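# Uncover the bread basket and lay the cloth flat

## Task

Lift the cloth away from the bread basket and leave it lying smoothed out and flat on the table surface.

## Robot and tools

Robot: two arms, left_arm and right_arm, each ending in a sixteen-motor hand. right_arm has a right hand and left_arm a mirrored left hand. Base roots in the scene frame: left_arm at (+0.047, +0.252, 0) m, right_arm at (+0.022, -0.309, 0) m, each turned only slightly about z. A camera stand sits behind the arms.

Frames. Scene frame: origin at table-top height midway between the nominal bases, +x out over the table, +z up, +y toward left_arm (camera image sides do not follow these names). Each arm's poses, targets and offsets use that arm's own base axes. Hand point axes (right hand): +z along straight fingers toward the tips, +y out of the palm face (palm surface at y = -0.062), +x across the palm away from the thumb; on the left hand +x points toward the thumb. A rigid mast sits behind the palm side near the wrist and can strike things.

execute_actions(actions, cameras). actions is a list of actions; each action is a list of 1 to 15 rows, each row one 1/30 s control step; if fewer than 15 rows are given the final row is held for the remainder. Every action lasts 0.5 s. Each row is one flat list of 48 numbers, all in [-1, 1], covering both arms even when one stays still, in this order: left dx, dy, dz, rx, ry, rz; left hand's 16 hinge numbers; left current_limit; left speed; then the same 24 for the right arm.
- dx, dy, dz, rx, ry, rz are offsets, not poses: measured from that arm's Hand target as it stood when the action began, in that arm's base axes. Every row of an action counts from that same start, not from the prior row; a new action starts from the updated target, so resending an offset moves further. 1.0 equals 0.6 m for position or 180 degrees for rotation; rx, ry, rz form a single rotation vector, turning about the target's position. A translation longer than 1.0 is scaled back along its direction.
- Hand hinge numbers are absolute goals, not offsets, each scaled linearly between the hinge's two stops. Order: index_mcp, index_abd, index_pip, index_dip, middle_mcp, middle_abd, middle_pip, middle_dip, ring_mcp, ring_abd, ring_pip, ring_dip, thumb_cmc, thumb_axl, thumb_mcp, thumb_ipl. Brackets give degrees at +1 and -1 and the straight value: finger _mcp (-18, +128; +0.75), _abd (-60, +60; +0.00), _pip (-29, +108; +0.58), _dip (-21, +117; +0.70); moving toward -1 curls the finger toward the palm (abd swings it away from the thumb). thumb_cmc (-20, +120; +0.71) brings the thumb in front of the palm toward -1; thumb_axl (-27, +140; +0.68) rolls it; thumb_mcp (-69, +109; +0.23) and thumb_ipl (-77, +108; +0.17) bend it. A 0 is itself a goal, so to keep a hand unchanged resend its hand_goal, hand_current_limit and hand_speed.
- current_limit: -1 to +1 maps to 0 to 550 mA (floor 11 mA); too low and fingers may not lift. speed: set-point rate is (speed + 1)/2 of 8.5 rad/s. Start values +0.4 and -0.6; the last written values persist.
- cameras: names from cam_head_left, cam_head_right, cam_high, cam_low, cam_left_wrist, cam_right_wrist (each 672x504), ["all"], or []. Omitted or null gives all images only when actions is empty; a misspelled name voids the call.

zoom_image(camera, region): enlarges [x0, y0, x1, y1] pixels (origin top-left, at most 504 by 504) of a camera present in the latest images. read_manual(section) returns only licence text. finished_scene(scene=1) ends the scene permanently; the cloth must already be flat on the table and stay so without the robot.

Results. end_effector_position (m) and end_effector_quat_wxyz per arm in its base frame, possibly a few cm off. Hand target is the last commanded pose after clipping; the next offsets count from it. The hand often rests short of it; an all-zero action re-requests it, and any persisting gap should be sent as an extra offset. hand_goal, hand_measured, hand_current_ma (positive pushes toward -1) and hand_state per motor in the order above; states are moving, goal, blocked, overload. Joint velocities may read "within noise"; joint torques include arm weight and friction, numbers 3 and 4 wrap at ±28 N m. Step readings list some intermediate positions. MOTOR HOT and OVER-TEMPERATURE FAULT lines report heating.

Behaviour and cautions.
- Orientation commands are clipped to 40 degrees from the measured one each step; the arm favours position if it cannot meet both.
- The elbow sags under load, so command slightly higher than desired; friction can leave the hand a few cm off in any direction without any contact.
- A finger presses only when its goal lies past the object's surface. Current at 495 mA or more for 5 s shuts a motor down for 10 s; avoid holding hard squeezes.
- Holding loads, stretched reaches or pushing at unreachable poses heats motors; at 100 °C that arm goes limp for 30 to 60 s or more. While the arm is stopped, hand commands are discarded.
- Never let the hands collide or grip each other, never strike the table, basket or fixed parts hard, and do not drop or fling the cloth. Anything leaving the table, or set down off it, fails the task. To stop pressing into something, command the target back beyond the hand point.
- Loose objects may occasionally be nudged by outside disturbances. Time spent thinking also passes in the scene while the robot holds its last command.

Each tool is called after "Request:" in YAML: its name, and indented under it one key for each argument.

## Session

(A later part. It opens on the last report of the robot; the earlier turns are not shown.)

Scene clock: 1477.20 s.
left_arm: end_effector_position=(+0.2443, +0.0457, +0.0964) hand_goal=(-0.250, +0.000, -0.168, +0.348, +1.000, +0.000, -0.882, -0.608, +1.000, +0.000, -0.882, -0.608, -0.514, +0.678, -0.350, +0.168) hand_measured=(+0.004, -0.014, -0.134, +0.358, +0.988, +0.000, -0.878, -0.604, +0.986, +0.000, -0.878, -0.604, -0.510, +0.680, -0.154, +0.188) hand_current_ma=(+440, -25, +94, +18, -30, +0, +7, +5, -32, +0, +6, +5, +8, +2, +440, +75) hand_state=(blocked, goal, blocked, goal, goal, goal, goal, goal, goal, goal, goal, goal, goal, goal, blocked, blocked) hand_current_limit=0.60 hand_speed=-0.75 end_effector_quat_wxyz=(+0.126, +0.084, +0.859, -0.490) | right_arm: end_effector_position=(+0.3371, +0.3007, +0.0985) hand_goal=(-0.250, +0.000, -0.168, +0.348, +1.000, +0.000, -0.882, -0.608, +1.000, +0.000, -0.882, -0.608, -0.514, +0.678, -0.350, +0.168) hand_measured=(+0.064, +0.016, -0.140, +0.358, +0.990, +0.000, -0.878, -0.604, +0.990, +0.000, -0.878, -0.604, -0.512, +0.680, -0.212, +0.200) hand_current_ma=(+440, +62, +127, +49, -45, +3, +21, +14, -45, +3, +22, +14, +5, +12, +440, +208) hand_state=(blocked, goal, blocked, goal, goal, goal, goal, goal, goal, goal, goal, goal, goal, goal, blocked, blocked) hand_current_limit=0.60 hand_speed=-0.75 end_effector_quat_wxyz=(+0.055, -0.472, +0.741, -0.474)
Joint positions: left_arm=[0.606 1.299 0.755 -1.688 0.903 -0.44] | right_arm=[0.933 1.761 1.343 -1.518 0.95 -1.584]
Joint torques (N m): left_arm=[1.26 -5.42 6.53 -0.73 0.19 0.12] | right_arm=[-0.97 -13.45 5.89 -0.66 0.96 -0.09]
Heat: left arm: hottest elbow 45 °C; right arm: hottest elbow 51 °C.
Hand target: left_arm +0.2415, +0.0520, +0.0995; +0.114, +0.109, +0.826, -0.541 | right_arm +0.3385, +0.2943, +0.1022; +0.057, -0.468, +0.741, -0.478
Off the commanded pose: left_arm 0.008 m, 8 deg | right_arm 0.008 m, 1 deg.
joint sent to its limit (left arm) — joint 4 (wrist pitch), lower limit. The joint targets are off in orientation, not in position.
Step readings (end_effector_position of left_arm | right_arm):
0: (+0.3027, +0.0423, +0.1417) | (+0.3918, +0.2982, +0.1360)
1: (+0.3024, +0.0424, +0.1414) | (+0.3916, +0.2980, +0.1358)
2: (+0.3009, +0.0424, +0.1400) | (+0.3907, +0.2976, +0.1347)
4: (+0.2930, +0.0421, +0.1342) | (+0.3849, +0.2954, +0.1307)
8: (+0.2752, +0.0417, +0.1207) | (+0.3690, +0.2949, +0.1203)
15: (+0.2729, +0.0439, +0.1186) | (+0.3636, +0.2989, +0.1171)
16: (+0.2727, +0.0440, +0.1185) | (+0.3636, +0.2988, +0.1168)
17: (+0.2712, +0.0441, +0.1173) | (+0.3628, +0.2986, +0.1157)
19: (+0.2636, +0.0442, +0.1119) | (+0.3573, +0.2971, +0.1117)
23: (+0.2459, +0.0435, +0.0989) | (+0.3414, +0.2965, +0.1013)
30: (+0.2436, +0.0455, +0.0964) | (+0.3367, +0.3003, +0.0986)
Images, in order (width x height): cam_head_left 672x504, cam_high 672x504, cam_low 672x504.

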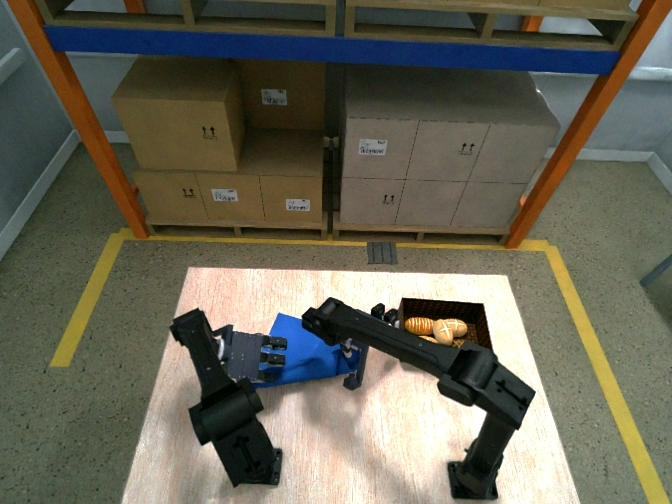

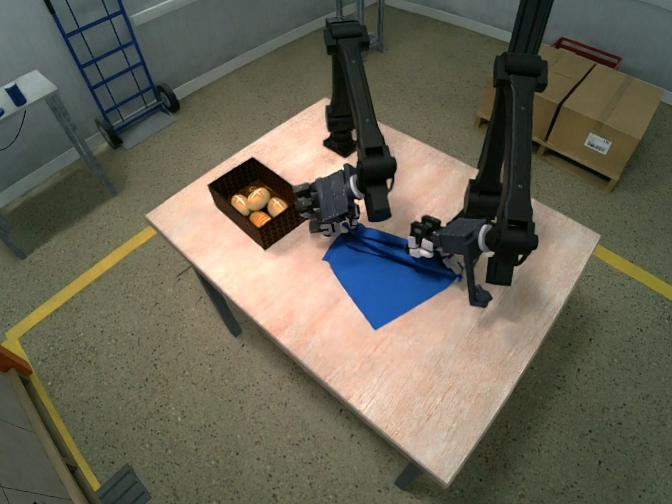

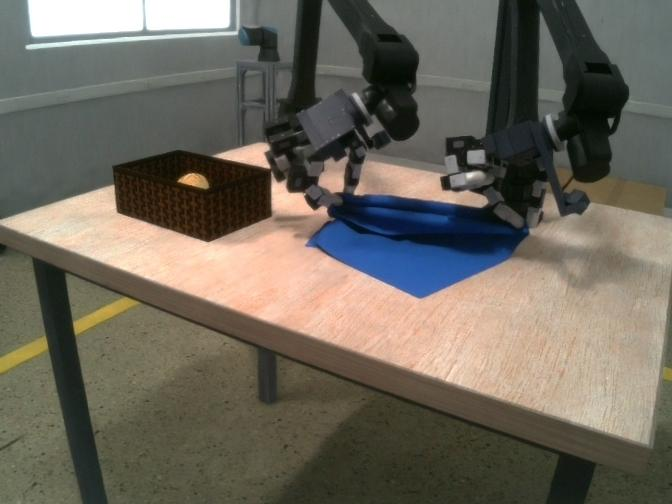

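Request:
execute_actions:
  actions:
    - [[-0.048,0.002,-0.038,0,0,0,-0.25,0,-0.168,0.348,1,0,-0.883,-0.609,1,0,-0.883,-0.609,-0.514,0.678,-0.35,0.168,0.6,-0.75,-0.046,0.002,-0.038,0,0,0,-0.25,0,-0.168,0.348,1,0,-0.883,-0.609,1,0,-0.883,-0.609,-0.514,0.678,-0.35,0.168,0.6,-0.75]]
    - [[-0.048,0.0,-0.034,0,0,0,-0.25,0,-0.168,0.348,1,0,-0.883,-0.609,1,0,-0.883,-0.609,-0.514,0.678,-0.35,0.168,0.6,-0.75,-0.046,0.0,-0.034,0,0,0,-0.25,0,-0.168,0.348,1,0,-0.883,-0.609,1,0,-0.883,-0.609,-0.514,0.678,-0.35,0.168,0.6,-0.75]]
  cameras: ["cam_high","cam_head_left","cam_low"]

Scene clock: 1483.40 s.
left_arm: end_effector_position=(+0.1868, +0.0485, +0.0560) hand_goal=(-0.250, +0.000, -0.168, +0.348, +1.000, +0.000, -0.882, -0.608, +1.000, +0.000, -0.882, -0.608, -0.514, +0.678, -0.350, +0.168) hand_measured=(+0.004, -0.016, -0.134, +0.358, +0.988, +0.000, -0.878, -0.604, +0.986, +0.000, -0.878, -0.604, -0.510, +0.680, -0.154, +0.188) hand_current_ma=(+440, -32, +94, +18, -29, +0, +7, +5, -32, +0, +6, +5, +8, +2, +440, +75) hand_state=(blocked, goal, blocked, goal, goal, goal, goal, goal, goal, goal, goal, goal, goal, goal, blocked, blocked) hand_current_limit=0.60 hand_speed=-0.75 end_effector_quat_wxyz=(+0.120, +0.096, +0.856, -0.494) | right_arm: end_effector_position=(+0.2841, +0.3028, +0.0618) hand_goal=(-0.250, +0.000, -0.168, +0.348, +1.000, +0.000, -0.882, -0.608, +1.000, +0.000, -0.882, -0.608, -0.514, +0.678, -0.350, +0.168) hand_measured=(+0.064, +0.016, -0.140, +0.358, +0.990, +0.000, -0.878, -0.604, +0.990, +0.000, -0.878, -0.604, -0.512, +0.680, -0.212, +0.202) hand_current_ma=(+440, +66, +127, +49, -45, +3, +21, +14, -45, +3, +22, +14, +5, +13, +440, +219) hand_state=(blocked, goal, blocked, goal, goal, goal, goal, goal, goal, goal, goal, goal, goal, goal, blocked, blocked) hand_current_limit=0.60 hand_speed=-0.75 end_effector_quat_wxyz=(+0.062, -0.468, +0.744, -0.473)
Joint positions: left_arm=[0.759 1.311 0.608 -1.688 0.783 -0.232] | right_arm=[1.031 1.755 1.218 -1.506 0.912 -1.429]
Joint torques (N m): left_arm=[1.2 -2.96 5.63 -1.02 0.06 0.07] | right_arm=[-0.97 -11.75 5 -0.84 0.79 -0.14]
Heat: left arm: hottest elbow 45 °C; right arm: hottest elbow 51 °C.
Hand target: left_arm +0.1839, +0.0532, +0.0563; +0.114, +0.109, +0.826, -0.541 | right_arm +0.2833, +0.2954, +0.0590; +0.056, -0.468, +0.741, -0.478
Off the commanded pose: left_arm 0.006 m, 7 deg | right_arm 0.008 m, 1 deg.
joint sent to its limit (left arm) — joint 4 (wrist pitch), lower limit. The joint targets are off in orientation, not in position.
Step readings (end_effector_position of left_arm | right_arm):
0: (+0.2443, +0.0457, +0.0964) | (+0.3371, +0.3007, +0.0985)
1: (+0.2440, +0.0457, +0.0961) | (+0.3370, +0.3005, +0.0983)
2: (+0.2421, +0.0458, +0.0946) | (+0.3361, +0.3002, +0.0971)
4: (+0.2347, +0.0462, +0.0894) | (+0.3309, +0.2988, +0.0929)
8: (+0.2163, +0.0452, +0.0774) | (+0.3143, +0.2983, +0.0819)
15: (+0.2146, +0.0474, +0.0755) | (+0.3092, +0.3015, +0.0793)
16: (+0.2143, +0.0475, +0.0752) | (+0.3091, +0.3014, +0.0791)
17: (+0.2126, +0.0477, +0.0739) | (+0.3080, +0.3013, +0.0777)
19: (+0.2052, +0.0482, +0.0693) | (+0.3032, +0.3004, +0.0736)
23: (+0.1879, +0.0463, +0.0592) | (+0.2871, +0.2992, +0.0634)
30: (+0.1860, +0.0482, +0.0562) | (+0.2838, +0.3024, +0.0619)
Images, in order (width x height): cam_head_left 672x504, cam_high 672x504, cam_low 672x504.

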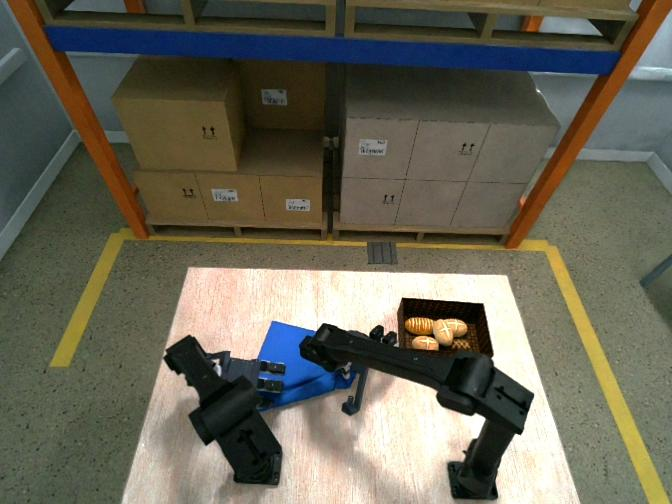

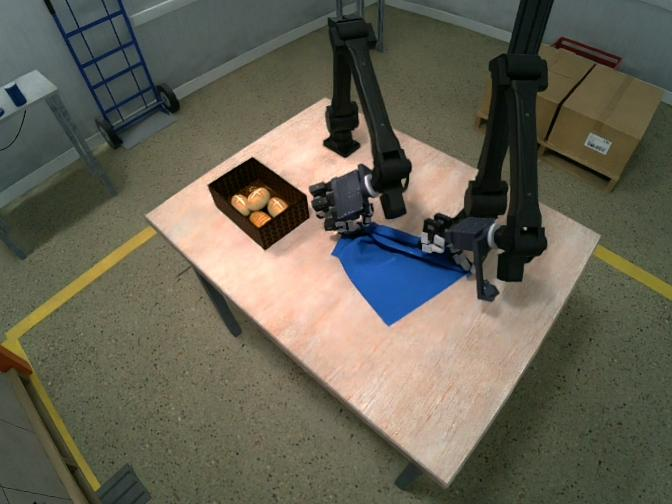

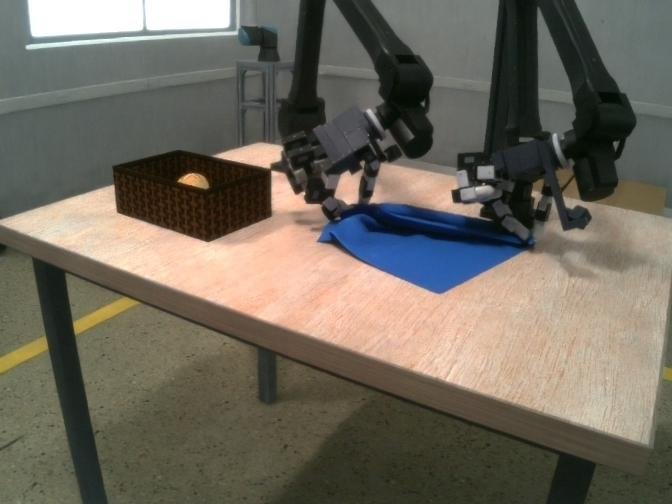

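Request:
zoom_image:
  camera: "cam_high"
  region: [280, 180, 520, 360]

Request:
zoom_image:
  camera: "cam_low"
  region: [280, 120, 600, 320]

Scaled by 2.100 from the camera's 672x504 image, which has a finer 960x720 frame.

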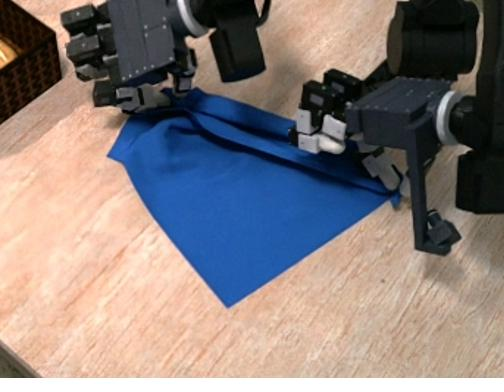

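Scaled by 1.575 from the camera's 672x504 image, which has a finer 960x720 frame.

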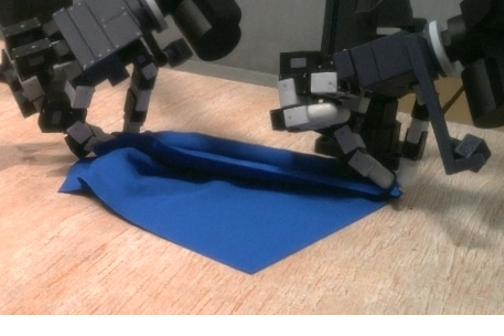

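Request:
execute_actions:
  actions:
    - [[-0.02,0.0,-0.012,0,0,0,-0.25,0,-0.168,0.348,1,0,-0.883,-0.609,1,0,-0.883,-0.609,-0.514,0.678,-0.35,0.168,0.6,-0.75,-0.04,-0.03,-0.022,0,0,0,-0.25,0,-0.168,0.348,1,0,-0.883,-0.609,1,0,-0.883,-0.609,-0.514,0.678,-0.35,0.168,0.6,-0.75]]
  cameras: ["cam_high","cam_low","cam_right_wrist","cam_left_wrist"]

Scene clock: 1497.97 s.
left_arm: end_effector_position=(+0.1755, +0.0482, +0.0486) hand_goal=(-0.250, +0.000, -0.168, +0.348, +1.000, +0.000, -0.882, -0.608, +1.000, +0.000, -0.882, -0.608, -0.514, +0.678, -0.350, +0.168) hand_measured=(+0.004, -0.020, -0.130, +0.358, +0.988, +0.000, -0.878, -0.604, +0.986, +0.000, -0.878, -0.604, -0.510, +0.680, -0.156, +0.188) hand_current_ma=(+440, -41, +106, +19, -29, +0, +7, +5, -32, +0, +6, +5, +8, +2, +440, +75) hand_state=(blocked, goal, blocked, goal, goal, goal, goal, goal, goal, goal, goal, goal, goal, goal, blocked, blocked) hand_current_limit=0.60 hand_speed=-0.75 end_effector_quat_wxyz=(+0.119, +0.099, +0.854, -0.498) | right_arm: end_effector_position=(+0.2655, +0.2893, +0.0512) hand_goal=(-0.250, +0.000, -0.168, +0.348, +1.000, +0.000, -0.882, -0.608, +1.000, +0.000, -0.882, -0.608, -0.514, +0.678, -0.350, +0.168) hand_measured=(+0.060, +0.020, -0.140, +0.358, +0.990, +0.000, -0.878, -0.604, +0.990, +0.000, -0.878, -0.604, -0.510, +0.682, -0.212, +0.208) hand_current_ma=(+440, +78, +127, +49, -45, +3, +21, +14, -45, +3, +22, +14, +14, +20, +440, +252) hand_state=(blocked, goal, blocked, goal, goal, goal, goal, goal, goal, goal, goal, goal, goal, goal, blocked, blocked) hand_current_limit=0.60 hand_speed=-0.75 end_effector_quat_wxyz=(+0.070, -0.460, +0.750, -0.471)
Joint positions: left_arm=[0.796 1.323 0.582 -1.688 0.755 -0.185] | right_arm=[1.054 1.718 1.134 -1.475 0.902 -1.378]
Joint torques (N m): left_arm=[1.32 -2.84 5.35 -1.1 -0.11 0.04] | right_arm=[-0.44 -10.93 4 -0.94 0.66 -0.26]
Heat: left arm: hottest elbow 44 °C; right arm: hottest elbow 49 °C.
Hand target: left_arm +0.1719, +0.0532, +0.0490; +0.114, +0.109, +0.826, -0.541 | right_arm +0.2593, +0.2775, +0.0458; +0.057, -0.468, +0.741, -0.477
Off the commanded pose: left_arm 0.006 m, 6 deg | right_arm 0.015 m, 2 deg.
joint sent to its limit (left arm) — joint 4 (wrist pitch), lower limit. The joint targets are off in orientation, not in position.
Step readings (end_effector_position of left_arm | right_arm):
0: (+0.1869, +0.0485, +0.0561) | (+0.2841, +0.3028, +0.0618)
1: (+0.1868, +0.0486, +0.0560) | (+0.2840, +0.3026, +0.0617)
2: (+0.1860, +0.0489, +0.0555) | (+0.2831, +0.3014, +0.0602)
4: (+0.1831, +0.0494, +0.0540) | (+0.2784, +0.2969, +0.0563)
8: (+0.1762, +0.0480, +0.0499) | (+0.2667, +0.2886, +0.0507)
15: (+0.1752, +0.0481, +0.0486) | (+0.2655, +0.2894, +0.0515)
Images, in order (width x height): cam_high 672x504, cam_low 672x504, cam_left_wrist 672x504, cam_right_wrist 672x504.

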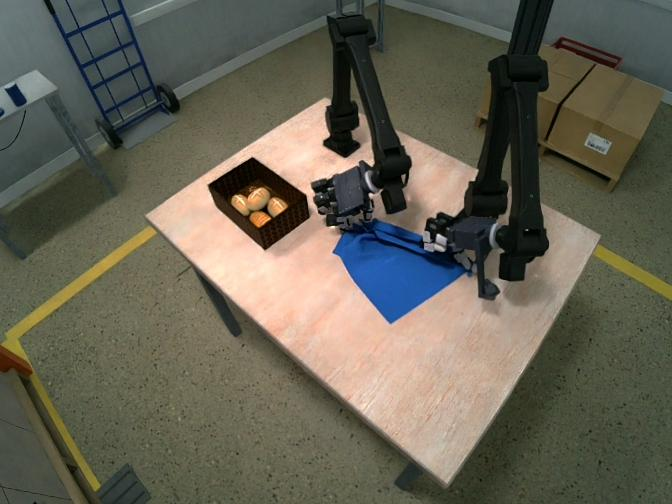

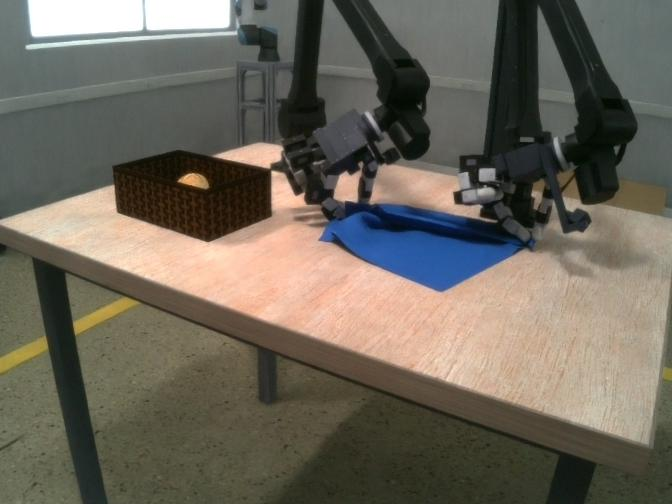

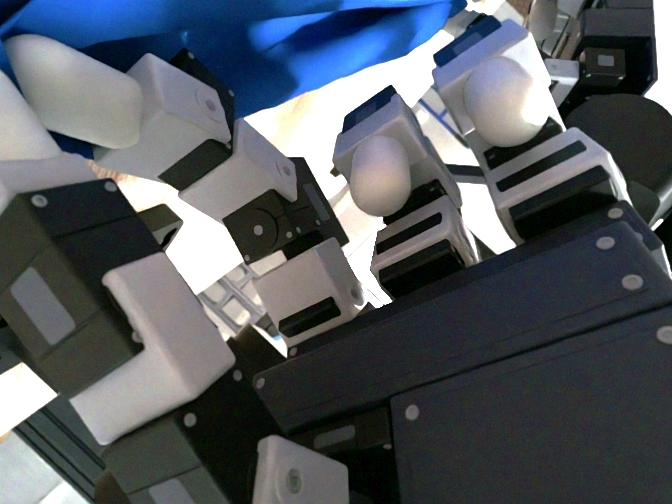

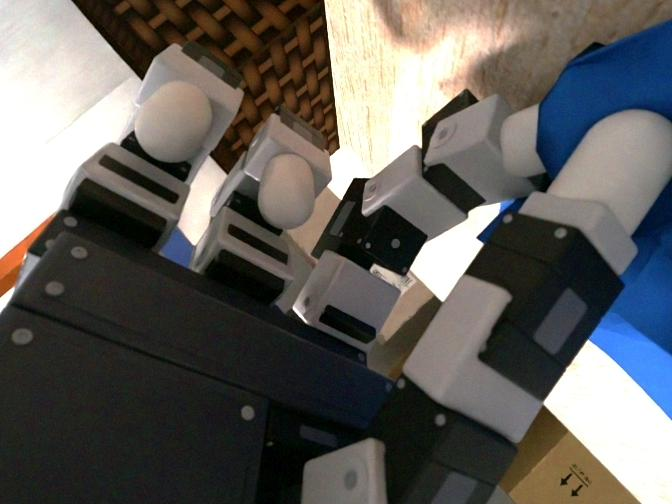

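Request:
execute_actions:
  actions:
    - [[0,0,-0.004,0,0,0,0.1,0,-0.168,0.348,1,0,-0.883,-0.609,1,0,-0.883,-0.609,-0.514,0.678,-0.1,0.168,0.6,-0.85,0,0,-0.004,0,0,0,0.15,0,-0.168,0.348,1,0,-0.883,-0.609,1,0,-0.883,-0.609,-0.514,0.678,-0.15,0.168,0.6,-0.85]]
    - [[0,0,0.004,0,0,0,0.3,0,-0.4,0.348,1,0,-0.883,-0.609,1,0,-0.883,-0.609,-0.514,0.678,0.05,0.168,0.6,-0.75,0,0,0.004,0,0,0,0.3,0,-0.4,0.348,1,0,-0.883,-0.609,1,0,-0.883,-0.609,-0.514,0.678,0.05,0.168,0.6,-0.75]]
    - [[0,0,0.02,0,0,0,0.55,0,-0.6,0.348,1,0,-0.883,-0.609,1,0,-0.883,-0.609,-0.514,0.678,0.2,0.168,0.6,-0.65,0,0,0.02,0,0,0,0.55,0,-0.6,0.348,1,0,-0.883,-0.609,1,0,-0.883,-0.609,-0.514,0.678,0.2,0.168,0.6,-0.65]]
  cameras: ["cam_high","cam_low","cam_right_wrist","cam_left_wrist"]

Scene clock: 1507.93 s.
left_arm: end_effector_position=(+0.1714, +0.0533, +0.0565) hand_goal=(+0.550, +0.000, -0.600, +0.348, +1.000, +0.000, -0.882, -0.608, +1.000, +0.000, -0.882, -0.608, -0.514, +0.678, +0.200, +0.168) hand_measured=(+0.538, -0.002, -0.594, +0.352, +0.988, +0.000, -0.878, -0.604, +0.986, +0.000, -0.878, -0.604, -0.508, +0.680, +0.194, +0.170) hand_current_ma=(-28, -3, +9, +5, -29, +0, +7, +5, -32, +0, +6, +5, +11, +4, -14, +3) hand_state=(goal, goal, goal, goal, goal, goal, goal, goal, goal, goal, goal, goal, goal, goal, goal, goal) hand_current_limit=0.60 hand_speed=-0.65 end_effector_quat_wxyz=(+0.118, +0.084, +0.867, -0.477) | right_arm: end_effector_position=(+0.2594, +0.2778, +0.0481) hand_goal=(+0.550, +0.000, -0.600, +0.348, +1.000, +0.000, -0.882, -0.608, +1.000, +0.000, -0.882, -0.608, -0.514, +0.678, +0.200, +0.168) hand_measured=(+0.538, +0.004, -0.594, +0.346, +0.990, +0.000, -0.878, -0.604, +0.990, +0.000, -0.878, -0.604, -0.516, +0.676, +0.192, +0.164) hand_current_ma=(-55, +17, +26, -10, -45, +3, +21, +14, -45, +3, +22, +14, -5, -9, -45, -24) hand_state=(goal, goal, goal, goal, goal, goal, goal, goal, goal, goal, goal, goal, goal, goal, goal, goal) hand_current_limit=0.60 hand_speed=-0.65 end_effector_quat_wxyz=(+0.056, -0.466, +0.742, -0.479)
Joint positions: left_arm=[0.804 1.257 0.582 -1.688 0.745 -0.251] | right_arm=[1.054 1.718 1.113 -1.492 0.905 -1.378]
Joint torques (N m): left_arm=[-1.14 -3.78 5.94 -1.01 0.59 -0.04] | right_arm=[-0.5 -12.16 6.13 -1.4 0.58 -0.26]
Heat: left arm: hottest elbow 43 °C; right arm: hottest elbow 49 °C.
Hand target: left_arm +0.1719, +0.0532, +0.0611; +0.114, +0.109, +0.826, -0.541 | right_arm +0.2593, +0.2775, +0.0578; +0.057, -0.468, +0.741, -0.477
Off the commanded pose: left_arm 0.005 m, 9 deg | right_arm 0.010 m, 0 deg.
joint sent to its limit (left arm) — joint 4 (wrist pitch), lower limit. The joint targets are off in orientation, not in position.
Step readings (end_effector_position of left_arm | right_arm):
0: (+0.1755, +0.0482, +0.0486) | (+0.2655, +0.2893, +0.0512)
1: (+0.1756, +0.0482, +0.0486) | (+0.2655, +0.2893, +0.0512)
2: (+0.1756, +0.0482, +0.0485) | (+0.2655, +0.2893, +0.0512)
4: (+0.1753, +0.0484, +0.0478) | (+0.2655, +0.2894, +0.0510)
8: (+0.1745, +0.0489, +0.0465) | (+0.2646, +0.2878, +0.0499)
15: (+0.1724, +0.0507, +0.0456) | (+0.2627, +0.2837, +0.0476)
16: (+0.1724, +0.0507, +0.0456) | (+0.2627, +0.2837, +0.0476)
17: (+0.1724, +0.0507, +0.0456) | (+0.2627, +0.2837, +0.0476)
19: (+0.1724, +0.0507, +0.0456) | (+0.2626, +0.2836, +0.0475)
23: (+0.1724, +0.0507, +0.0456) | (+0.2620, +0.2824, +0.0469)
30: (+0.1724, +0.0507, +0.0456) | (+0.2615, +0.2816, +0.0464)
31: (+0.1724, +0.0507, +0.0456) | (+0.2615, +0.2816, +0.0464)
32: (+0.1723, +0.0508, +0.0459) | (+0.2615, +0.2815, +0.0465)
34: (+0.1726, +0.0514, +0.0478) | (+0.2610, +0.2806, +0.0469)
38: (+0.1736, +0.0533, +0.0535) | (+0.2598, +0.2786, +0.0477)
45: (+0.1726, +0.0535, +0.0564) | (+0.2594, +0.2779, +0.0481)
Images, in order (width x height): cam_high 672x504, cam_low 672x504, cam_left_wrist 672x504, cam_right_wrist 672x504.

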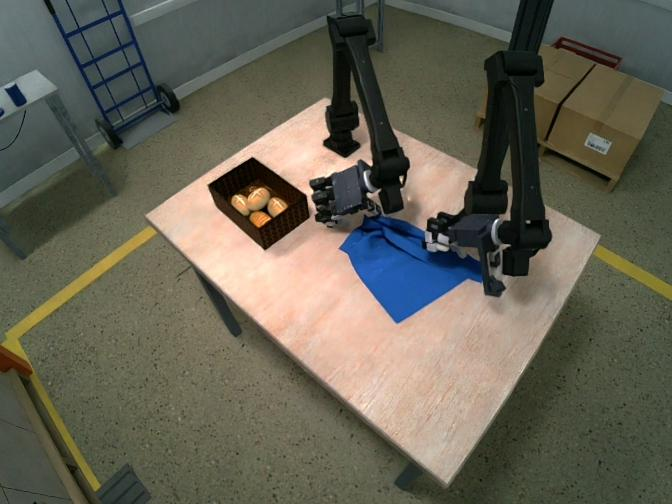

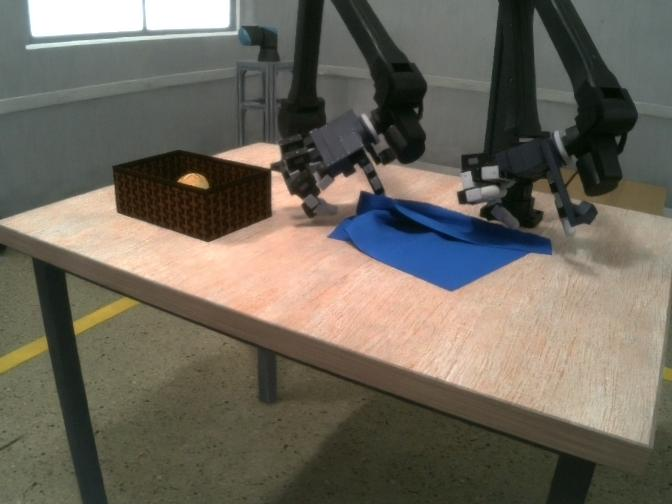

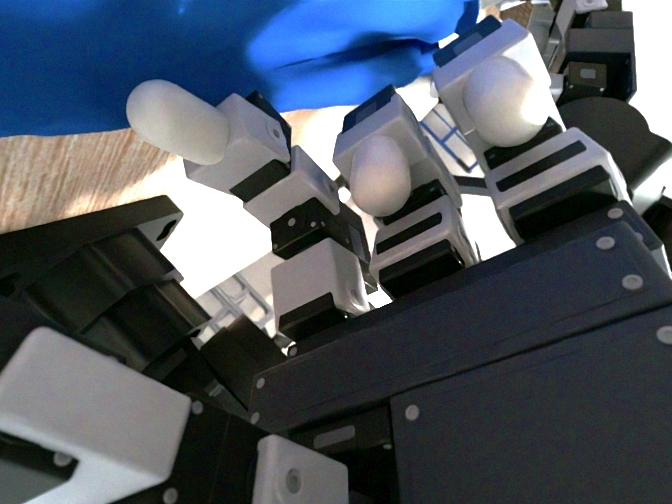

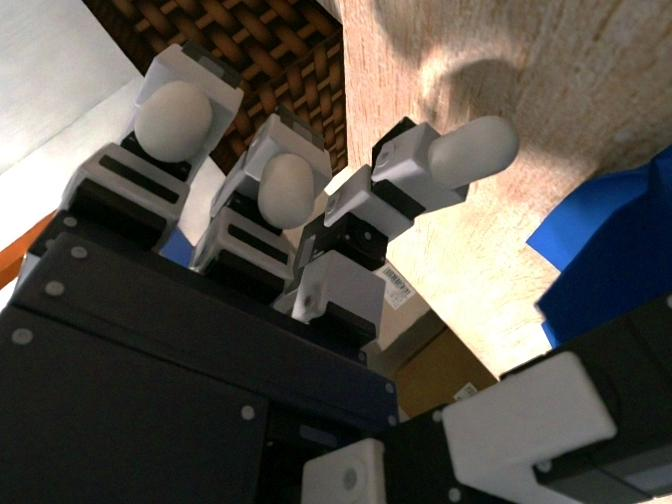

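Request:
execute_actions:
  actions:
    - [[0,0,0.08,0,0,0,0.55,0,-0.6,0.348,1,0,-0.883,-0.609,1,0,-0.883,-0.609,-0.514,0.678,0.2,0.168,0.6,-0.65,0,0,0.08,0,0,0,0.55,0,-0.6,0.348,1,0,-0.883,-0.609,1,0,-0.883,-0.609,-0.514,0.678,0.2,0.168,0.6,-0.65]]
    - [[0,0,0.1,0,0,0,0.55,0,-0.6,0.348,1,0,-0.883,-0.609,1,0,-0.883,-0.609,-0.514,0.678,0.2,0.168,0.6,-0.65,0,-0.05,0.1,0,0,0,0.55,0,-0.6,0.348,1,0,-0.883,-0.609,1,0,-0.883,-0.609,-0.514,0.678,0.2,0.168,0.6,-0.65]]
  cameras: ["all"]

Scene clock: 1513.67 s.
left_arm: end_effector_position=(+0.1639, +0.0446, +0.1407) hand_goal=(+0.550, +0.000, -0.600, +0.348, +1.000, +0.000, -0.882, -0.608, +1.000, +0.000, -0.882, -0.608, -0.514, +0.678, +0.200, +0.168) hand_measured=(+0.542, -0.002, -0.594, +0.352, +0.988, +0.000, -0.878, -0.604, +0.986, +0.000, -0.878, -0.604, -0.510, +0.680, +0.194, +0.170) hand_current_ma=(-17, -3, +9, +5, -28, +0, +7, +5, -31, +0, +6, +5, +8, +4, -14, +2) hand_state=(goal, goal, goal, goal, goal, goal, goal, goal, goal, goal, goal, goal, goal, goal, goal, goal) hand_current_limit=0.60 hand_speed=-0.65 end_effector_quat_wxyz=(+0.130, -0.001, +0.926, -0.355) | right_arm: end_effector_position=(+0.2529, +0.2414, +0.1561) hand_goal=(+0.550, +0.000, -0.600, +0.348, +1.000, +0.000, -0.882, -0.608, +1.000, +0.000, -0.882, -0.608, -0.514, +0.678, +0.200, +0.168) hand_measured=(+0.540, +0.004, -0.594, +0.346, +0.990, +0.000, -0.878, -0.604, +0.990, +0.000, -0.878, -0.604, -0.512, +0.676, +0.194, +0.164) hand_current_ma=(-50, +15, +24, -10, -45, +3, +21, +14, -45, +3, +22, +14, +5, -9, -34, -21) hand_state=(goal, goal, goal, goal, goal, goal, goal, goal, goal, goal, goal, goal, goal, goal, goal, goal) hand_current_limit=0.60 hand_speed=-0.65 end_effector_quat_wxyz=(+0.061, -0.474, +0.740, -0.474)
Joint positions: left_arm=[0.622 0.803 0.665 -1.688 0.74 -0.851] | right_arm=[1.02 1.481 1.15 -1.694 0.921 -1.461]
Joint torques (N m): left_arm=[-1.2 -0.44 13.86 -0.08 0.59 -0.06] | right_arm=[-0.97 -8.18 9.44 -1.21 0.59 -0.27]
Heat: left arm: hottest elbow 43 °C; right arm: hottest elbow 49 °C.
Hand target: left_arm +0.1719, +0.0532, +0.1691; +0.114, +0.109, +0.826, -0.541 | right_arm +0.2593, +0.2475, +0.1658; +0.057, -0.468, +0.741, -0.477
Off the commanded pose: left_arm 0.031 m, 27 deg | right_arm 0.013 m, 1 deg.
joint sent to its limit (left arm) — joint 4 (wrist pitch), lower limit. The joint targets are off in position and orientation.
joint sent to its limit (right arm) — joint 4 (wrist pitch), lower limit. The joint targets still meet the commanded pose.
Step readings (end_effector_position of left_arm | right_arm):
0: (+0.1713, +0.0533, +0.0565) | (+0.2594, +0.2778, +0.0481)
1: (+0.1713, +0.0532, +0.0566) | (+0.2592, +0.2775, +0.0484)
2: (+0.1716, +0.0528, +0.0576) | (+0.2583, +0.2760, +0.0498)
4: (+0.1730, +0.0511, +0.0628) | (+0.2549, +0.2701, +0.0565)
8: (+0.1747, +0.0484, +0.0767) | (+0.2519, +0.2648, +0.0764)
15: (+0.1691, +0.0447, +0.0873) | (+0.2548, +0.2699, +0.0944)
16: (+0.1682, +0.0442, +0.0881) | (+0.2546, +0.2696, +0.0945)
17: (+0.1677, +0.0439, +0.0895) | (+0.2541, +0.2680, +0.0962)
19: (+0.1694, +0.0432, +0.0961) | (+0.2529, +0.2618, +0.1041)
23: (+0.1776, +0.0462, +0.1179) | (+0.2534, +0.2503, +0.1317)
30: (+0.1723, +0.0470, +0.1380) | (+0.2538, +0.2422, +0.1560)

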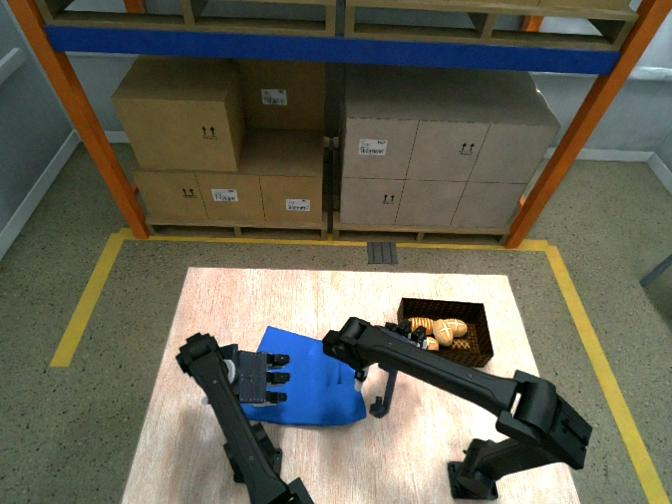

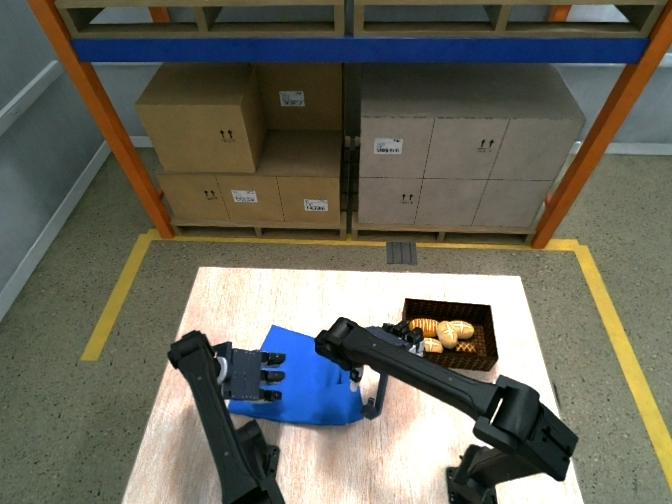

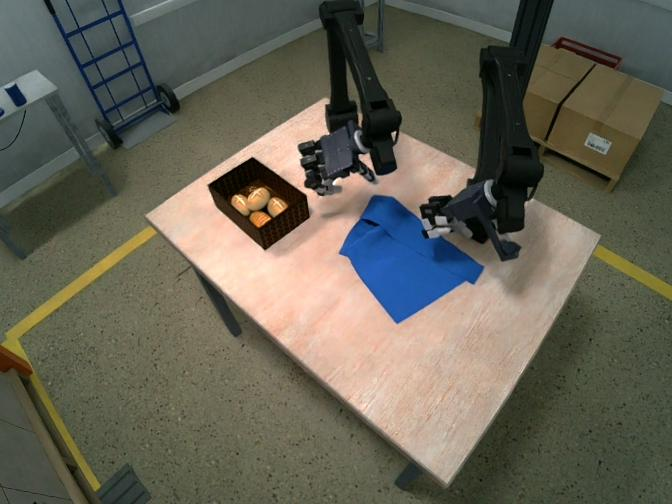

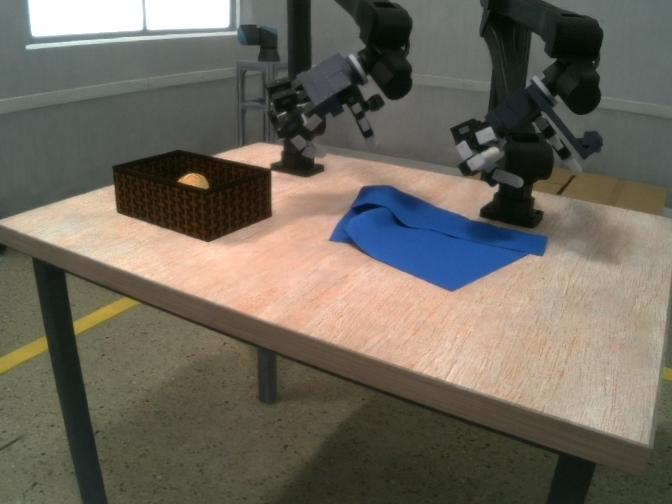

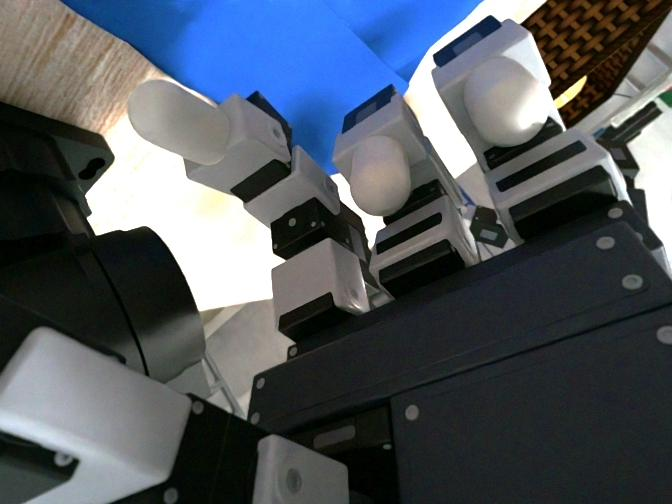

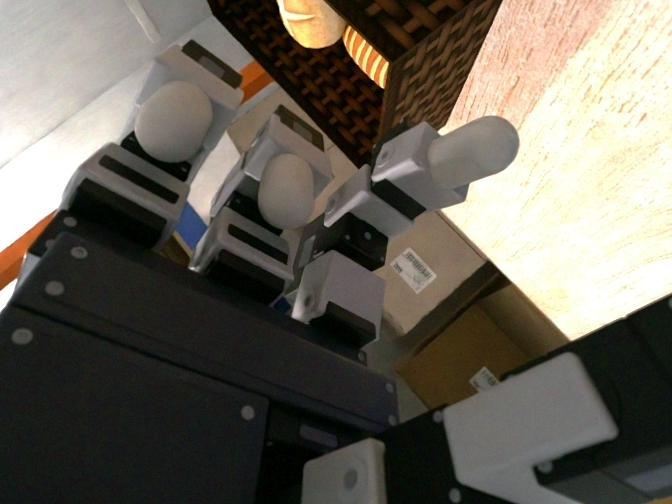

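Request:
execute_actions:
  actions:
    - [[-0.03,0.12,0.03,0,0,0,0.55,0,-0.6,0.348,1,0,-0.883,-0.609,1,0,-0.883,-0.609,-0.514,0.678,0.2,0.168,0.6,-0.65,-0.05,-0.12,0.05,0,0,0,0.55,0,-0.6,0.348,1,0,-0.883,-0.609,1,0,-0.883,-0.609,-0.514,0.678,0.2,0.168,0.6,-0.65]]
    - [[0,0.1,0.0,0,0,0,0.55,0,-0.6,0.348,1,0,-0.883,-0.609,1,0,-0.883,-0.609,-0.514,0.678,0.2,0.168,0.6,-0.65,-0.05,-0.12,0.05,0,0,0,0.55,0,-0.6,0.348,1,0,-0.883,-0.609,1,0,-0.883,-0.609,-0.514,0.678,0.2,0.168,0.6,-0.65]]
  cameras: ["cam_high","cam_low","cam_head_left","cam_head_right","cam_left_wrist"]

Scene clock: 1523.00 s.
left_arm: end_effector_position=(+0.1463, +0.1696, +0.1639) hand_goal=(+0.550, +0.000, -0.600, +0.348, +1.000, +0.000, -0.882, -0.608, +1.000, +0.000, -0.882, -0.608, -0.514, +0.678, +0.200, +0.168) hand_measured=(+0.548, -0.002, -0.594, +0.352, +0.992, +0.000, -0.878, -0.604, +0.992, +0.000, -0.878, -0.604, -0.512, +0.680, +0.194, +0.168) hand_current_ma=(-3, -2, +9, +5, -16, +0, +7, +5, -18, +0, +6, +5, +5, +4, -14, +1) hand_state=(goal, goal, goal, goal, goal, goal, goal, goal, goal, goal, goal, goal, goal, goal, goal, goal) hand_current_limit=0.60 hand_speed=-0.65 end_effector_quat_wxyz=(+0.142, -0.056, +0.958, -0.243) | right_arm: end_effector_position=(+0.2023, +0.1085, +0.2243) hand_goal=(+0.550, +0.000, -0.600, +0.348, +1.000, +0.000, -0.882, -0.608, +1.000, +0.000, -0.882, -0.608, -0.514, +0.678, +0.200, +0.168) hand_measured=(+0.540, +0.004, -0.596, +0.346, +0.990, +0.000, -0.878, -0.604, +0.990, +0.000, -0.878, -0.604, -0.512, +0.676, +0.196, +0.164) hand_current_ma=(-48, +13, +22, -9, -45, +3, +19, +14, -45, +3, +20, +14, +12, -9, -29, -20) hand_state=(goal, goal, goal, goal, goal, goal, goal, goal, goal, goal, goal, goal, goal, goal, goal, goal) hand_current_limit=0.60 hand_speed=-0.65 end_effector_quat_wxyz=(+0.087, -0.489, +0.743, -0.448)
Joint positions: left_arm=[0.981 0.937 0.812 -1.687 0.522 -0.641] | right_arm=[0.89 0.969 0.938 -1.699 0.94 -1.764]
Joint torques (N m): left_arm=[0.56 -2.02 13.38 -0.08 0.55 0.06] | right_arm=[-1.49 -2.61 7.62 -0.46 0.6 -0.27]
Heat: left arm: hottest elbow 44 °C; right arm: hottest elbow 49 °C.
Hand target: left_arm +0.1540, +0.1852, +0.1870; +0.116, +0.097, +0.839, -0.523 | right_arm +0.1993, +0.1035, +0.2258; +0.056, -0.468, +0.741, -0.477
Off the commanded pose: left_arm 0.029 m, 41 deg; orientation clipped; orientation clipped at the end of an earlier action of this call | right_arm 0.006 m, 5 deg.
joint sent to its limit (left arm) — joint 4 (wrist pitch), lower limit. The joint targets are off in orientation, not in position.
joint sent to its limit (right arm) — joint 4 (wrist pitch), lower limit. The joint targets are off in orientation, not in position.
Step readings (end_effector_position of left_arm | right_arm):
0: (+0.1638, +0.0446, +0.1407) | (+0.2529, +0.2414, +0.1561)
1: (+0.1633, +0.0456, +0.1407) | (+0.2529, +0.2413, +0.1562)
2: (+0.1606, +0.0511, +0.1407) | (+0.2529, +0.2396, +0.1569)
4: (+0.1544, +0.0672, +0.1432) | (+0.2494, +0.2291, +0.1591)
8: (+0.1483, +0.0963, +0.1566) | (+0.2381, +0.1991, +0.1720)
15: (+0.1446, +0.1104, +0.1633) | (+0.2337, +0.1847, +0.1968)
16: (+0.1443, +0.1114, +0.1633) | (+0.2330, +0.1837, +0.1969)
17: (+0.1437, +0.1149, +0.1633) | (+0.2324, +0.1798, +0.1966)
19: (+0.1406, +0.1292, +0.1642) | (+0.2259, +0.1645, +0.1945)
23: (+0.1403, +0.1580, +0.1652) | (+0.2136, +0.1306, +0.2015)
30: (+0.1433, +0.1681, +0.1635) | (+0.2053, +0.1119, +0.2238)
Images, in order (width x height): cam_head_left 672x504, cam_head_right 672x504, cam_high 672x504, cam_low 672x504, cam_left_wrist 672x504.

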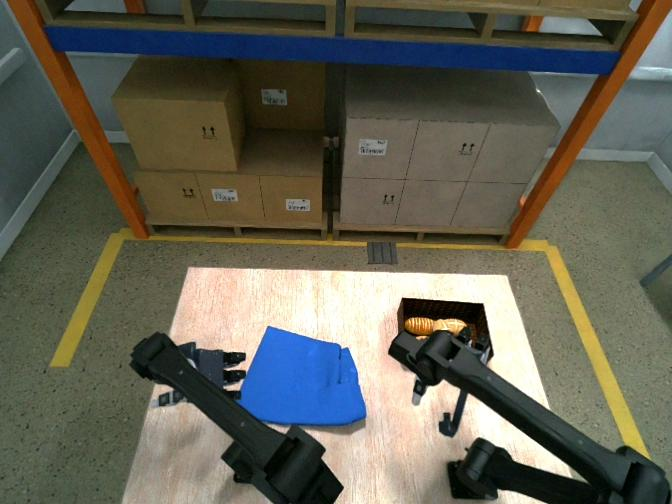

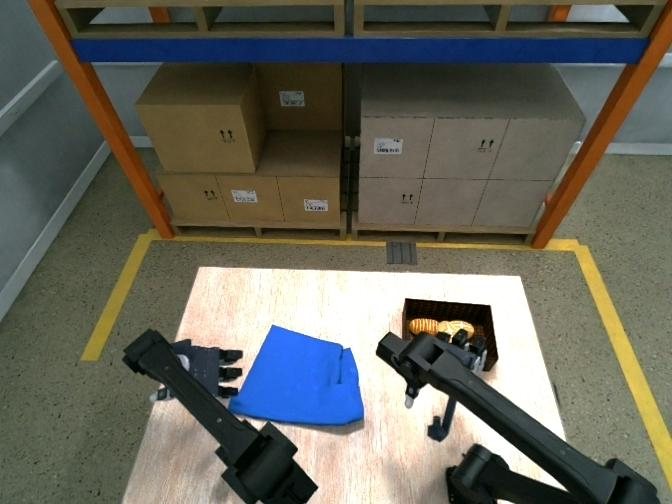

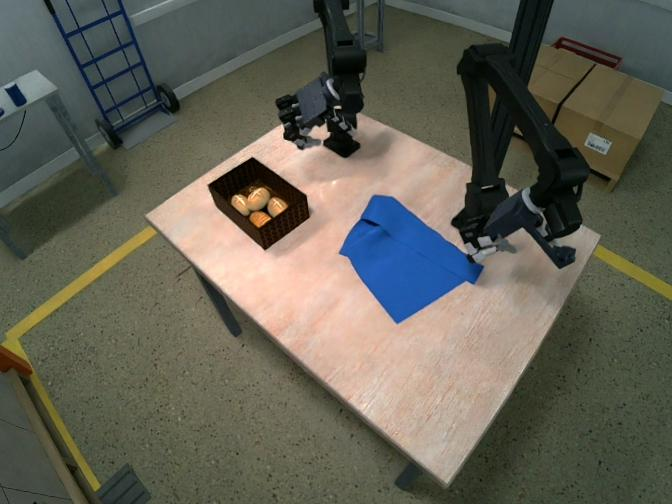

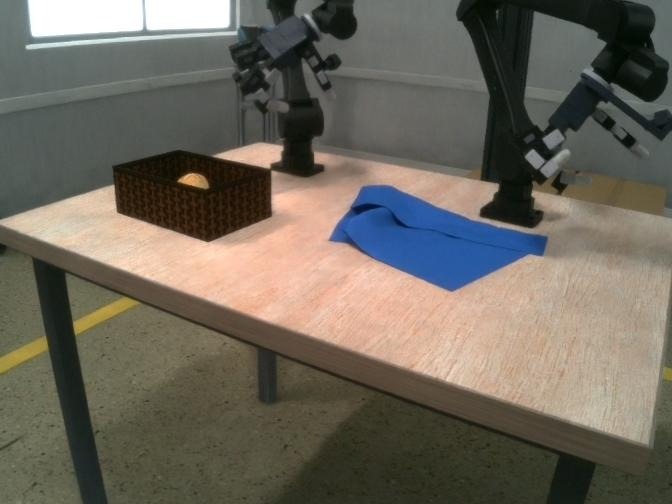

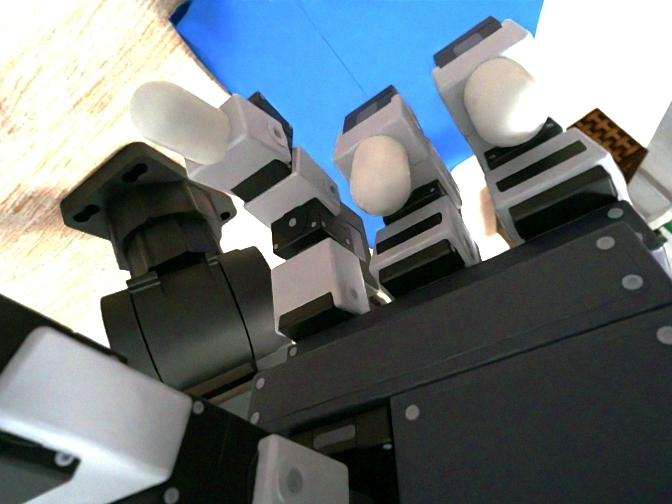

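Request:
zoom_image:
  camera: "cam_high"
  region: [310, 170, 510, 340]

Request:
zoom_image:
  camera: "cam_low"
  region: [310, 160, 570, 310]

Request:
zoom_image:
  camera: "cam_head_left"
  region: [210, 300, 400, 450]

Scaled by 2.520 from the camera's 672x504 image, which has a finer 960x720 frame.

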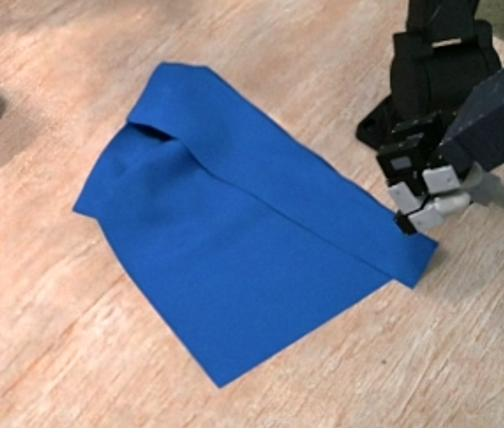

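Scaled by 1.938 from the camera's 672x504 image, which has a finer 960x720 frame.

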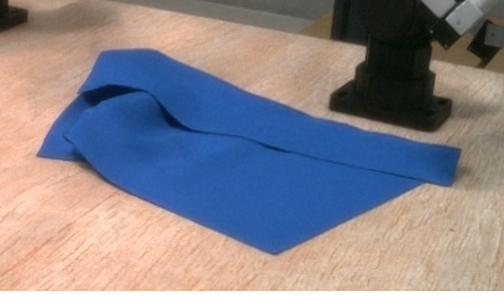

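Scaled by 2.653 from the camera's 672x504 image, which has a finer 960x720 frame.

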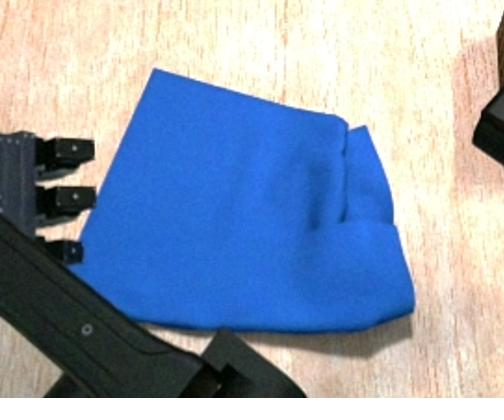

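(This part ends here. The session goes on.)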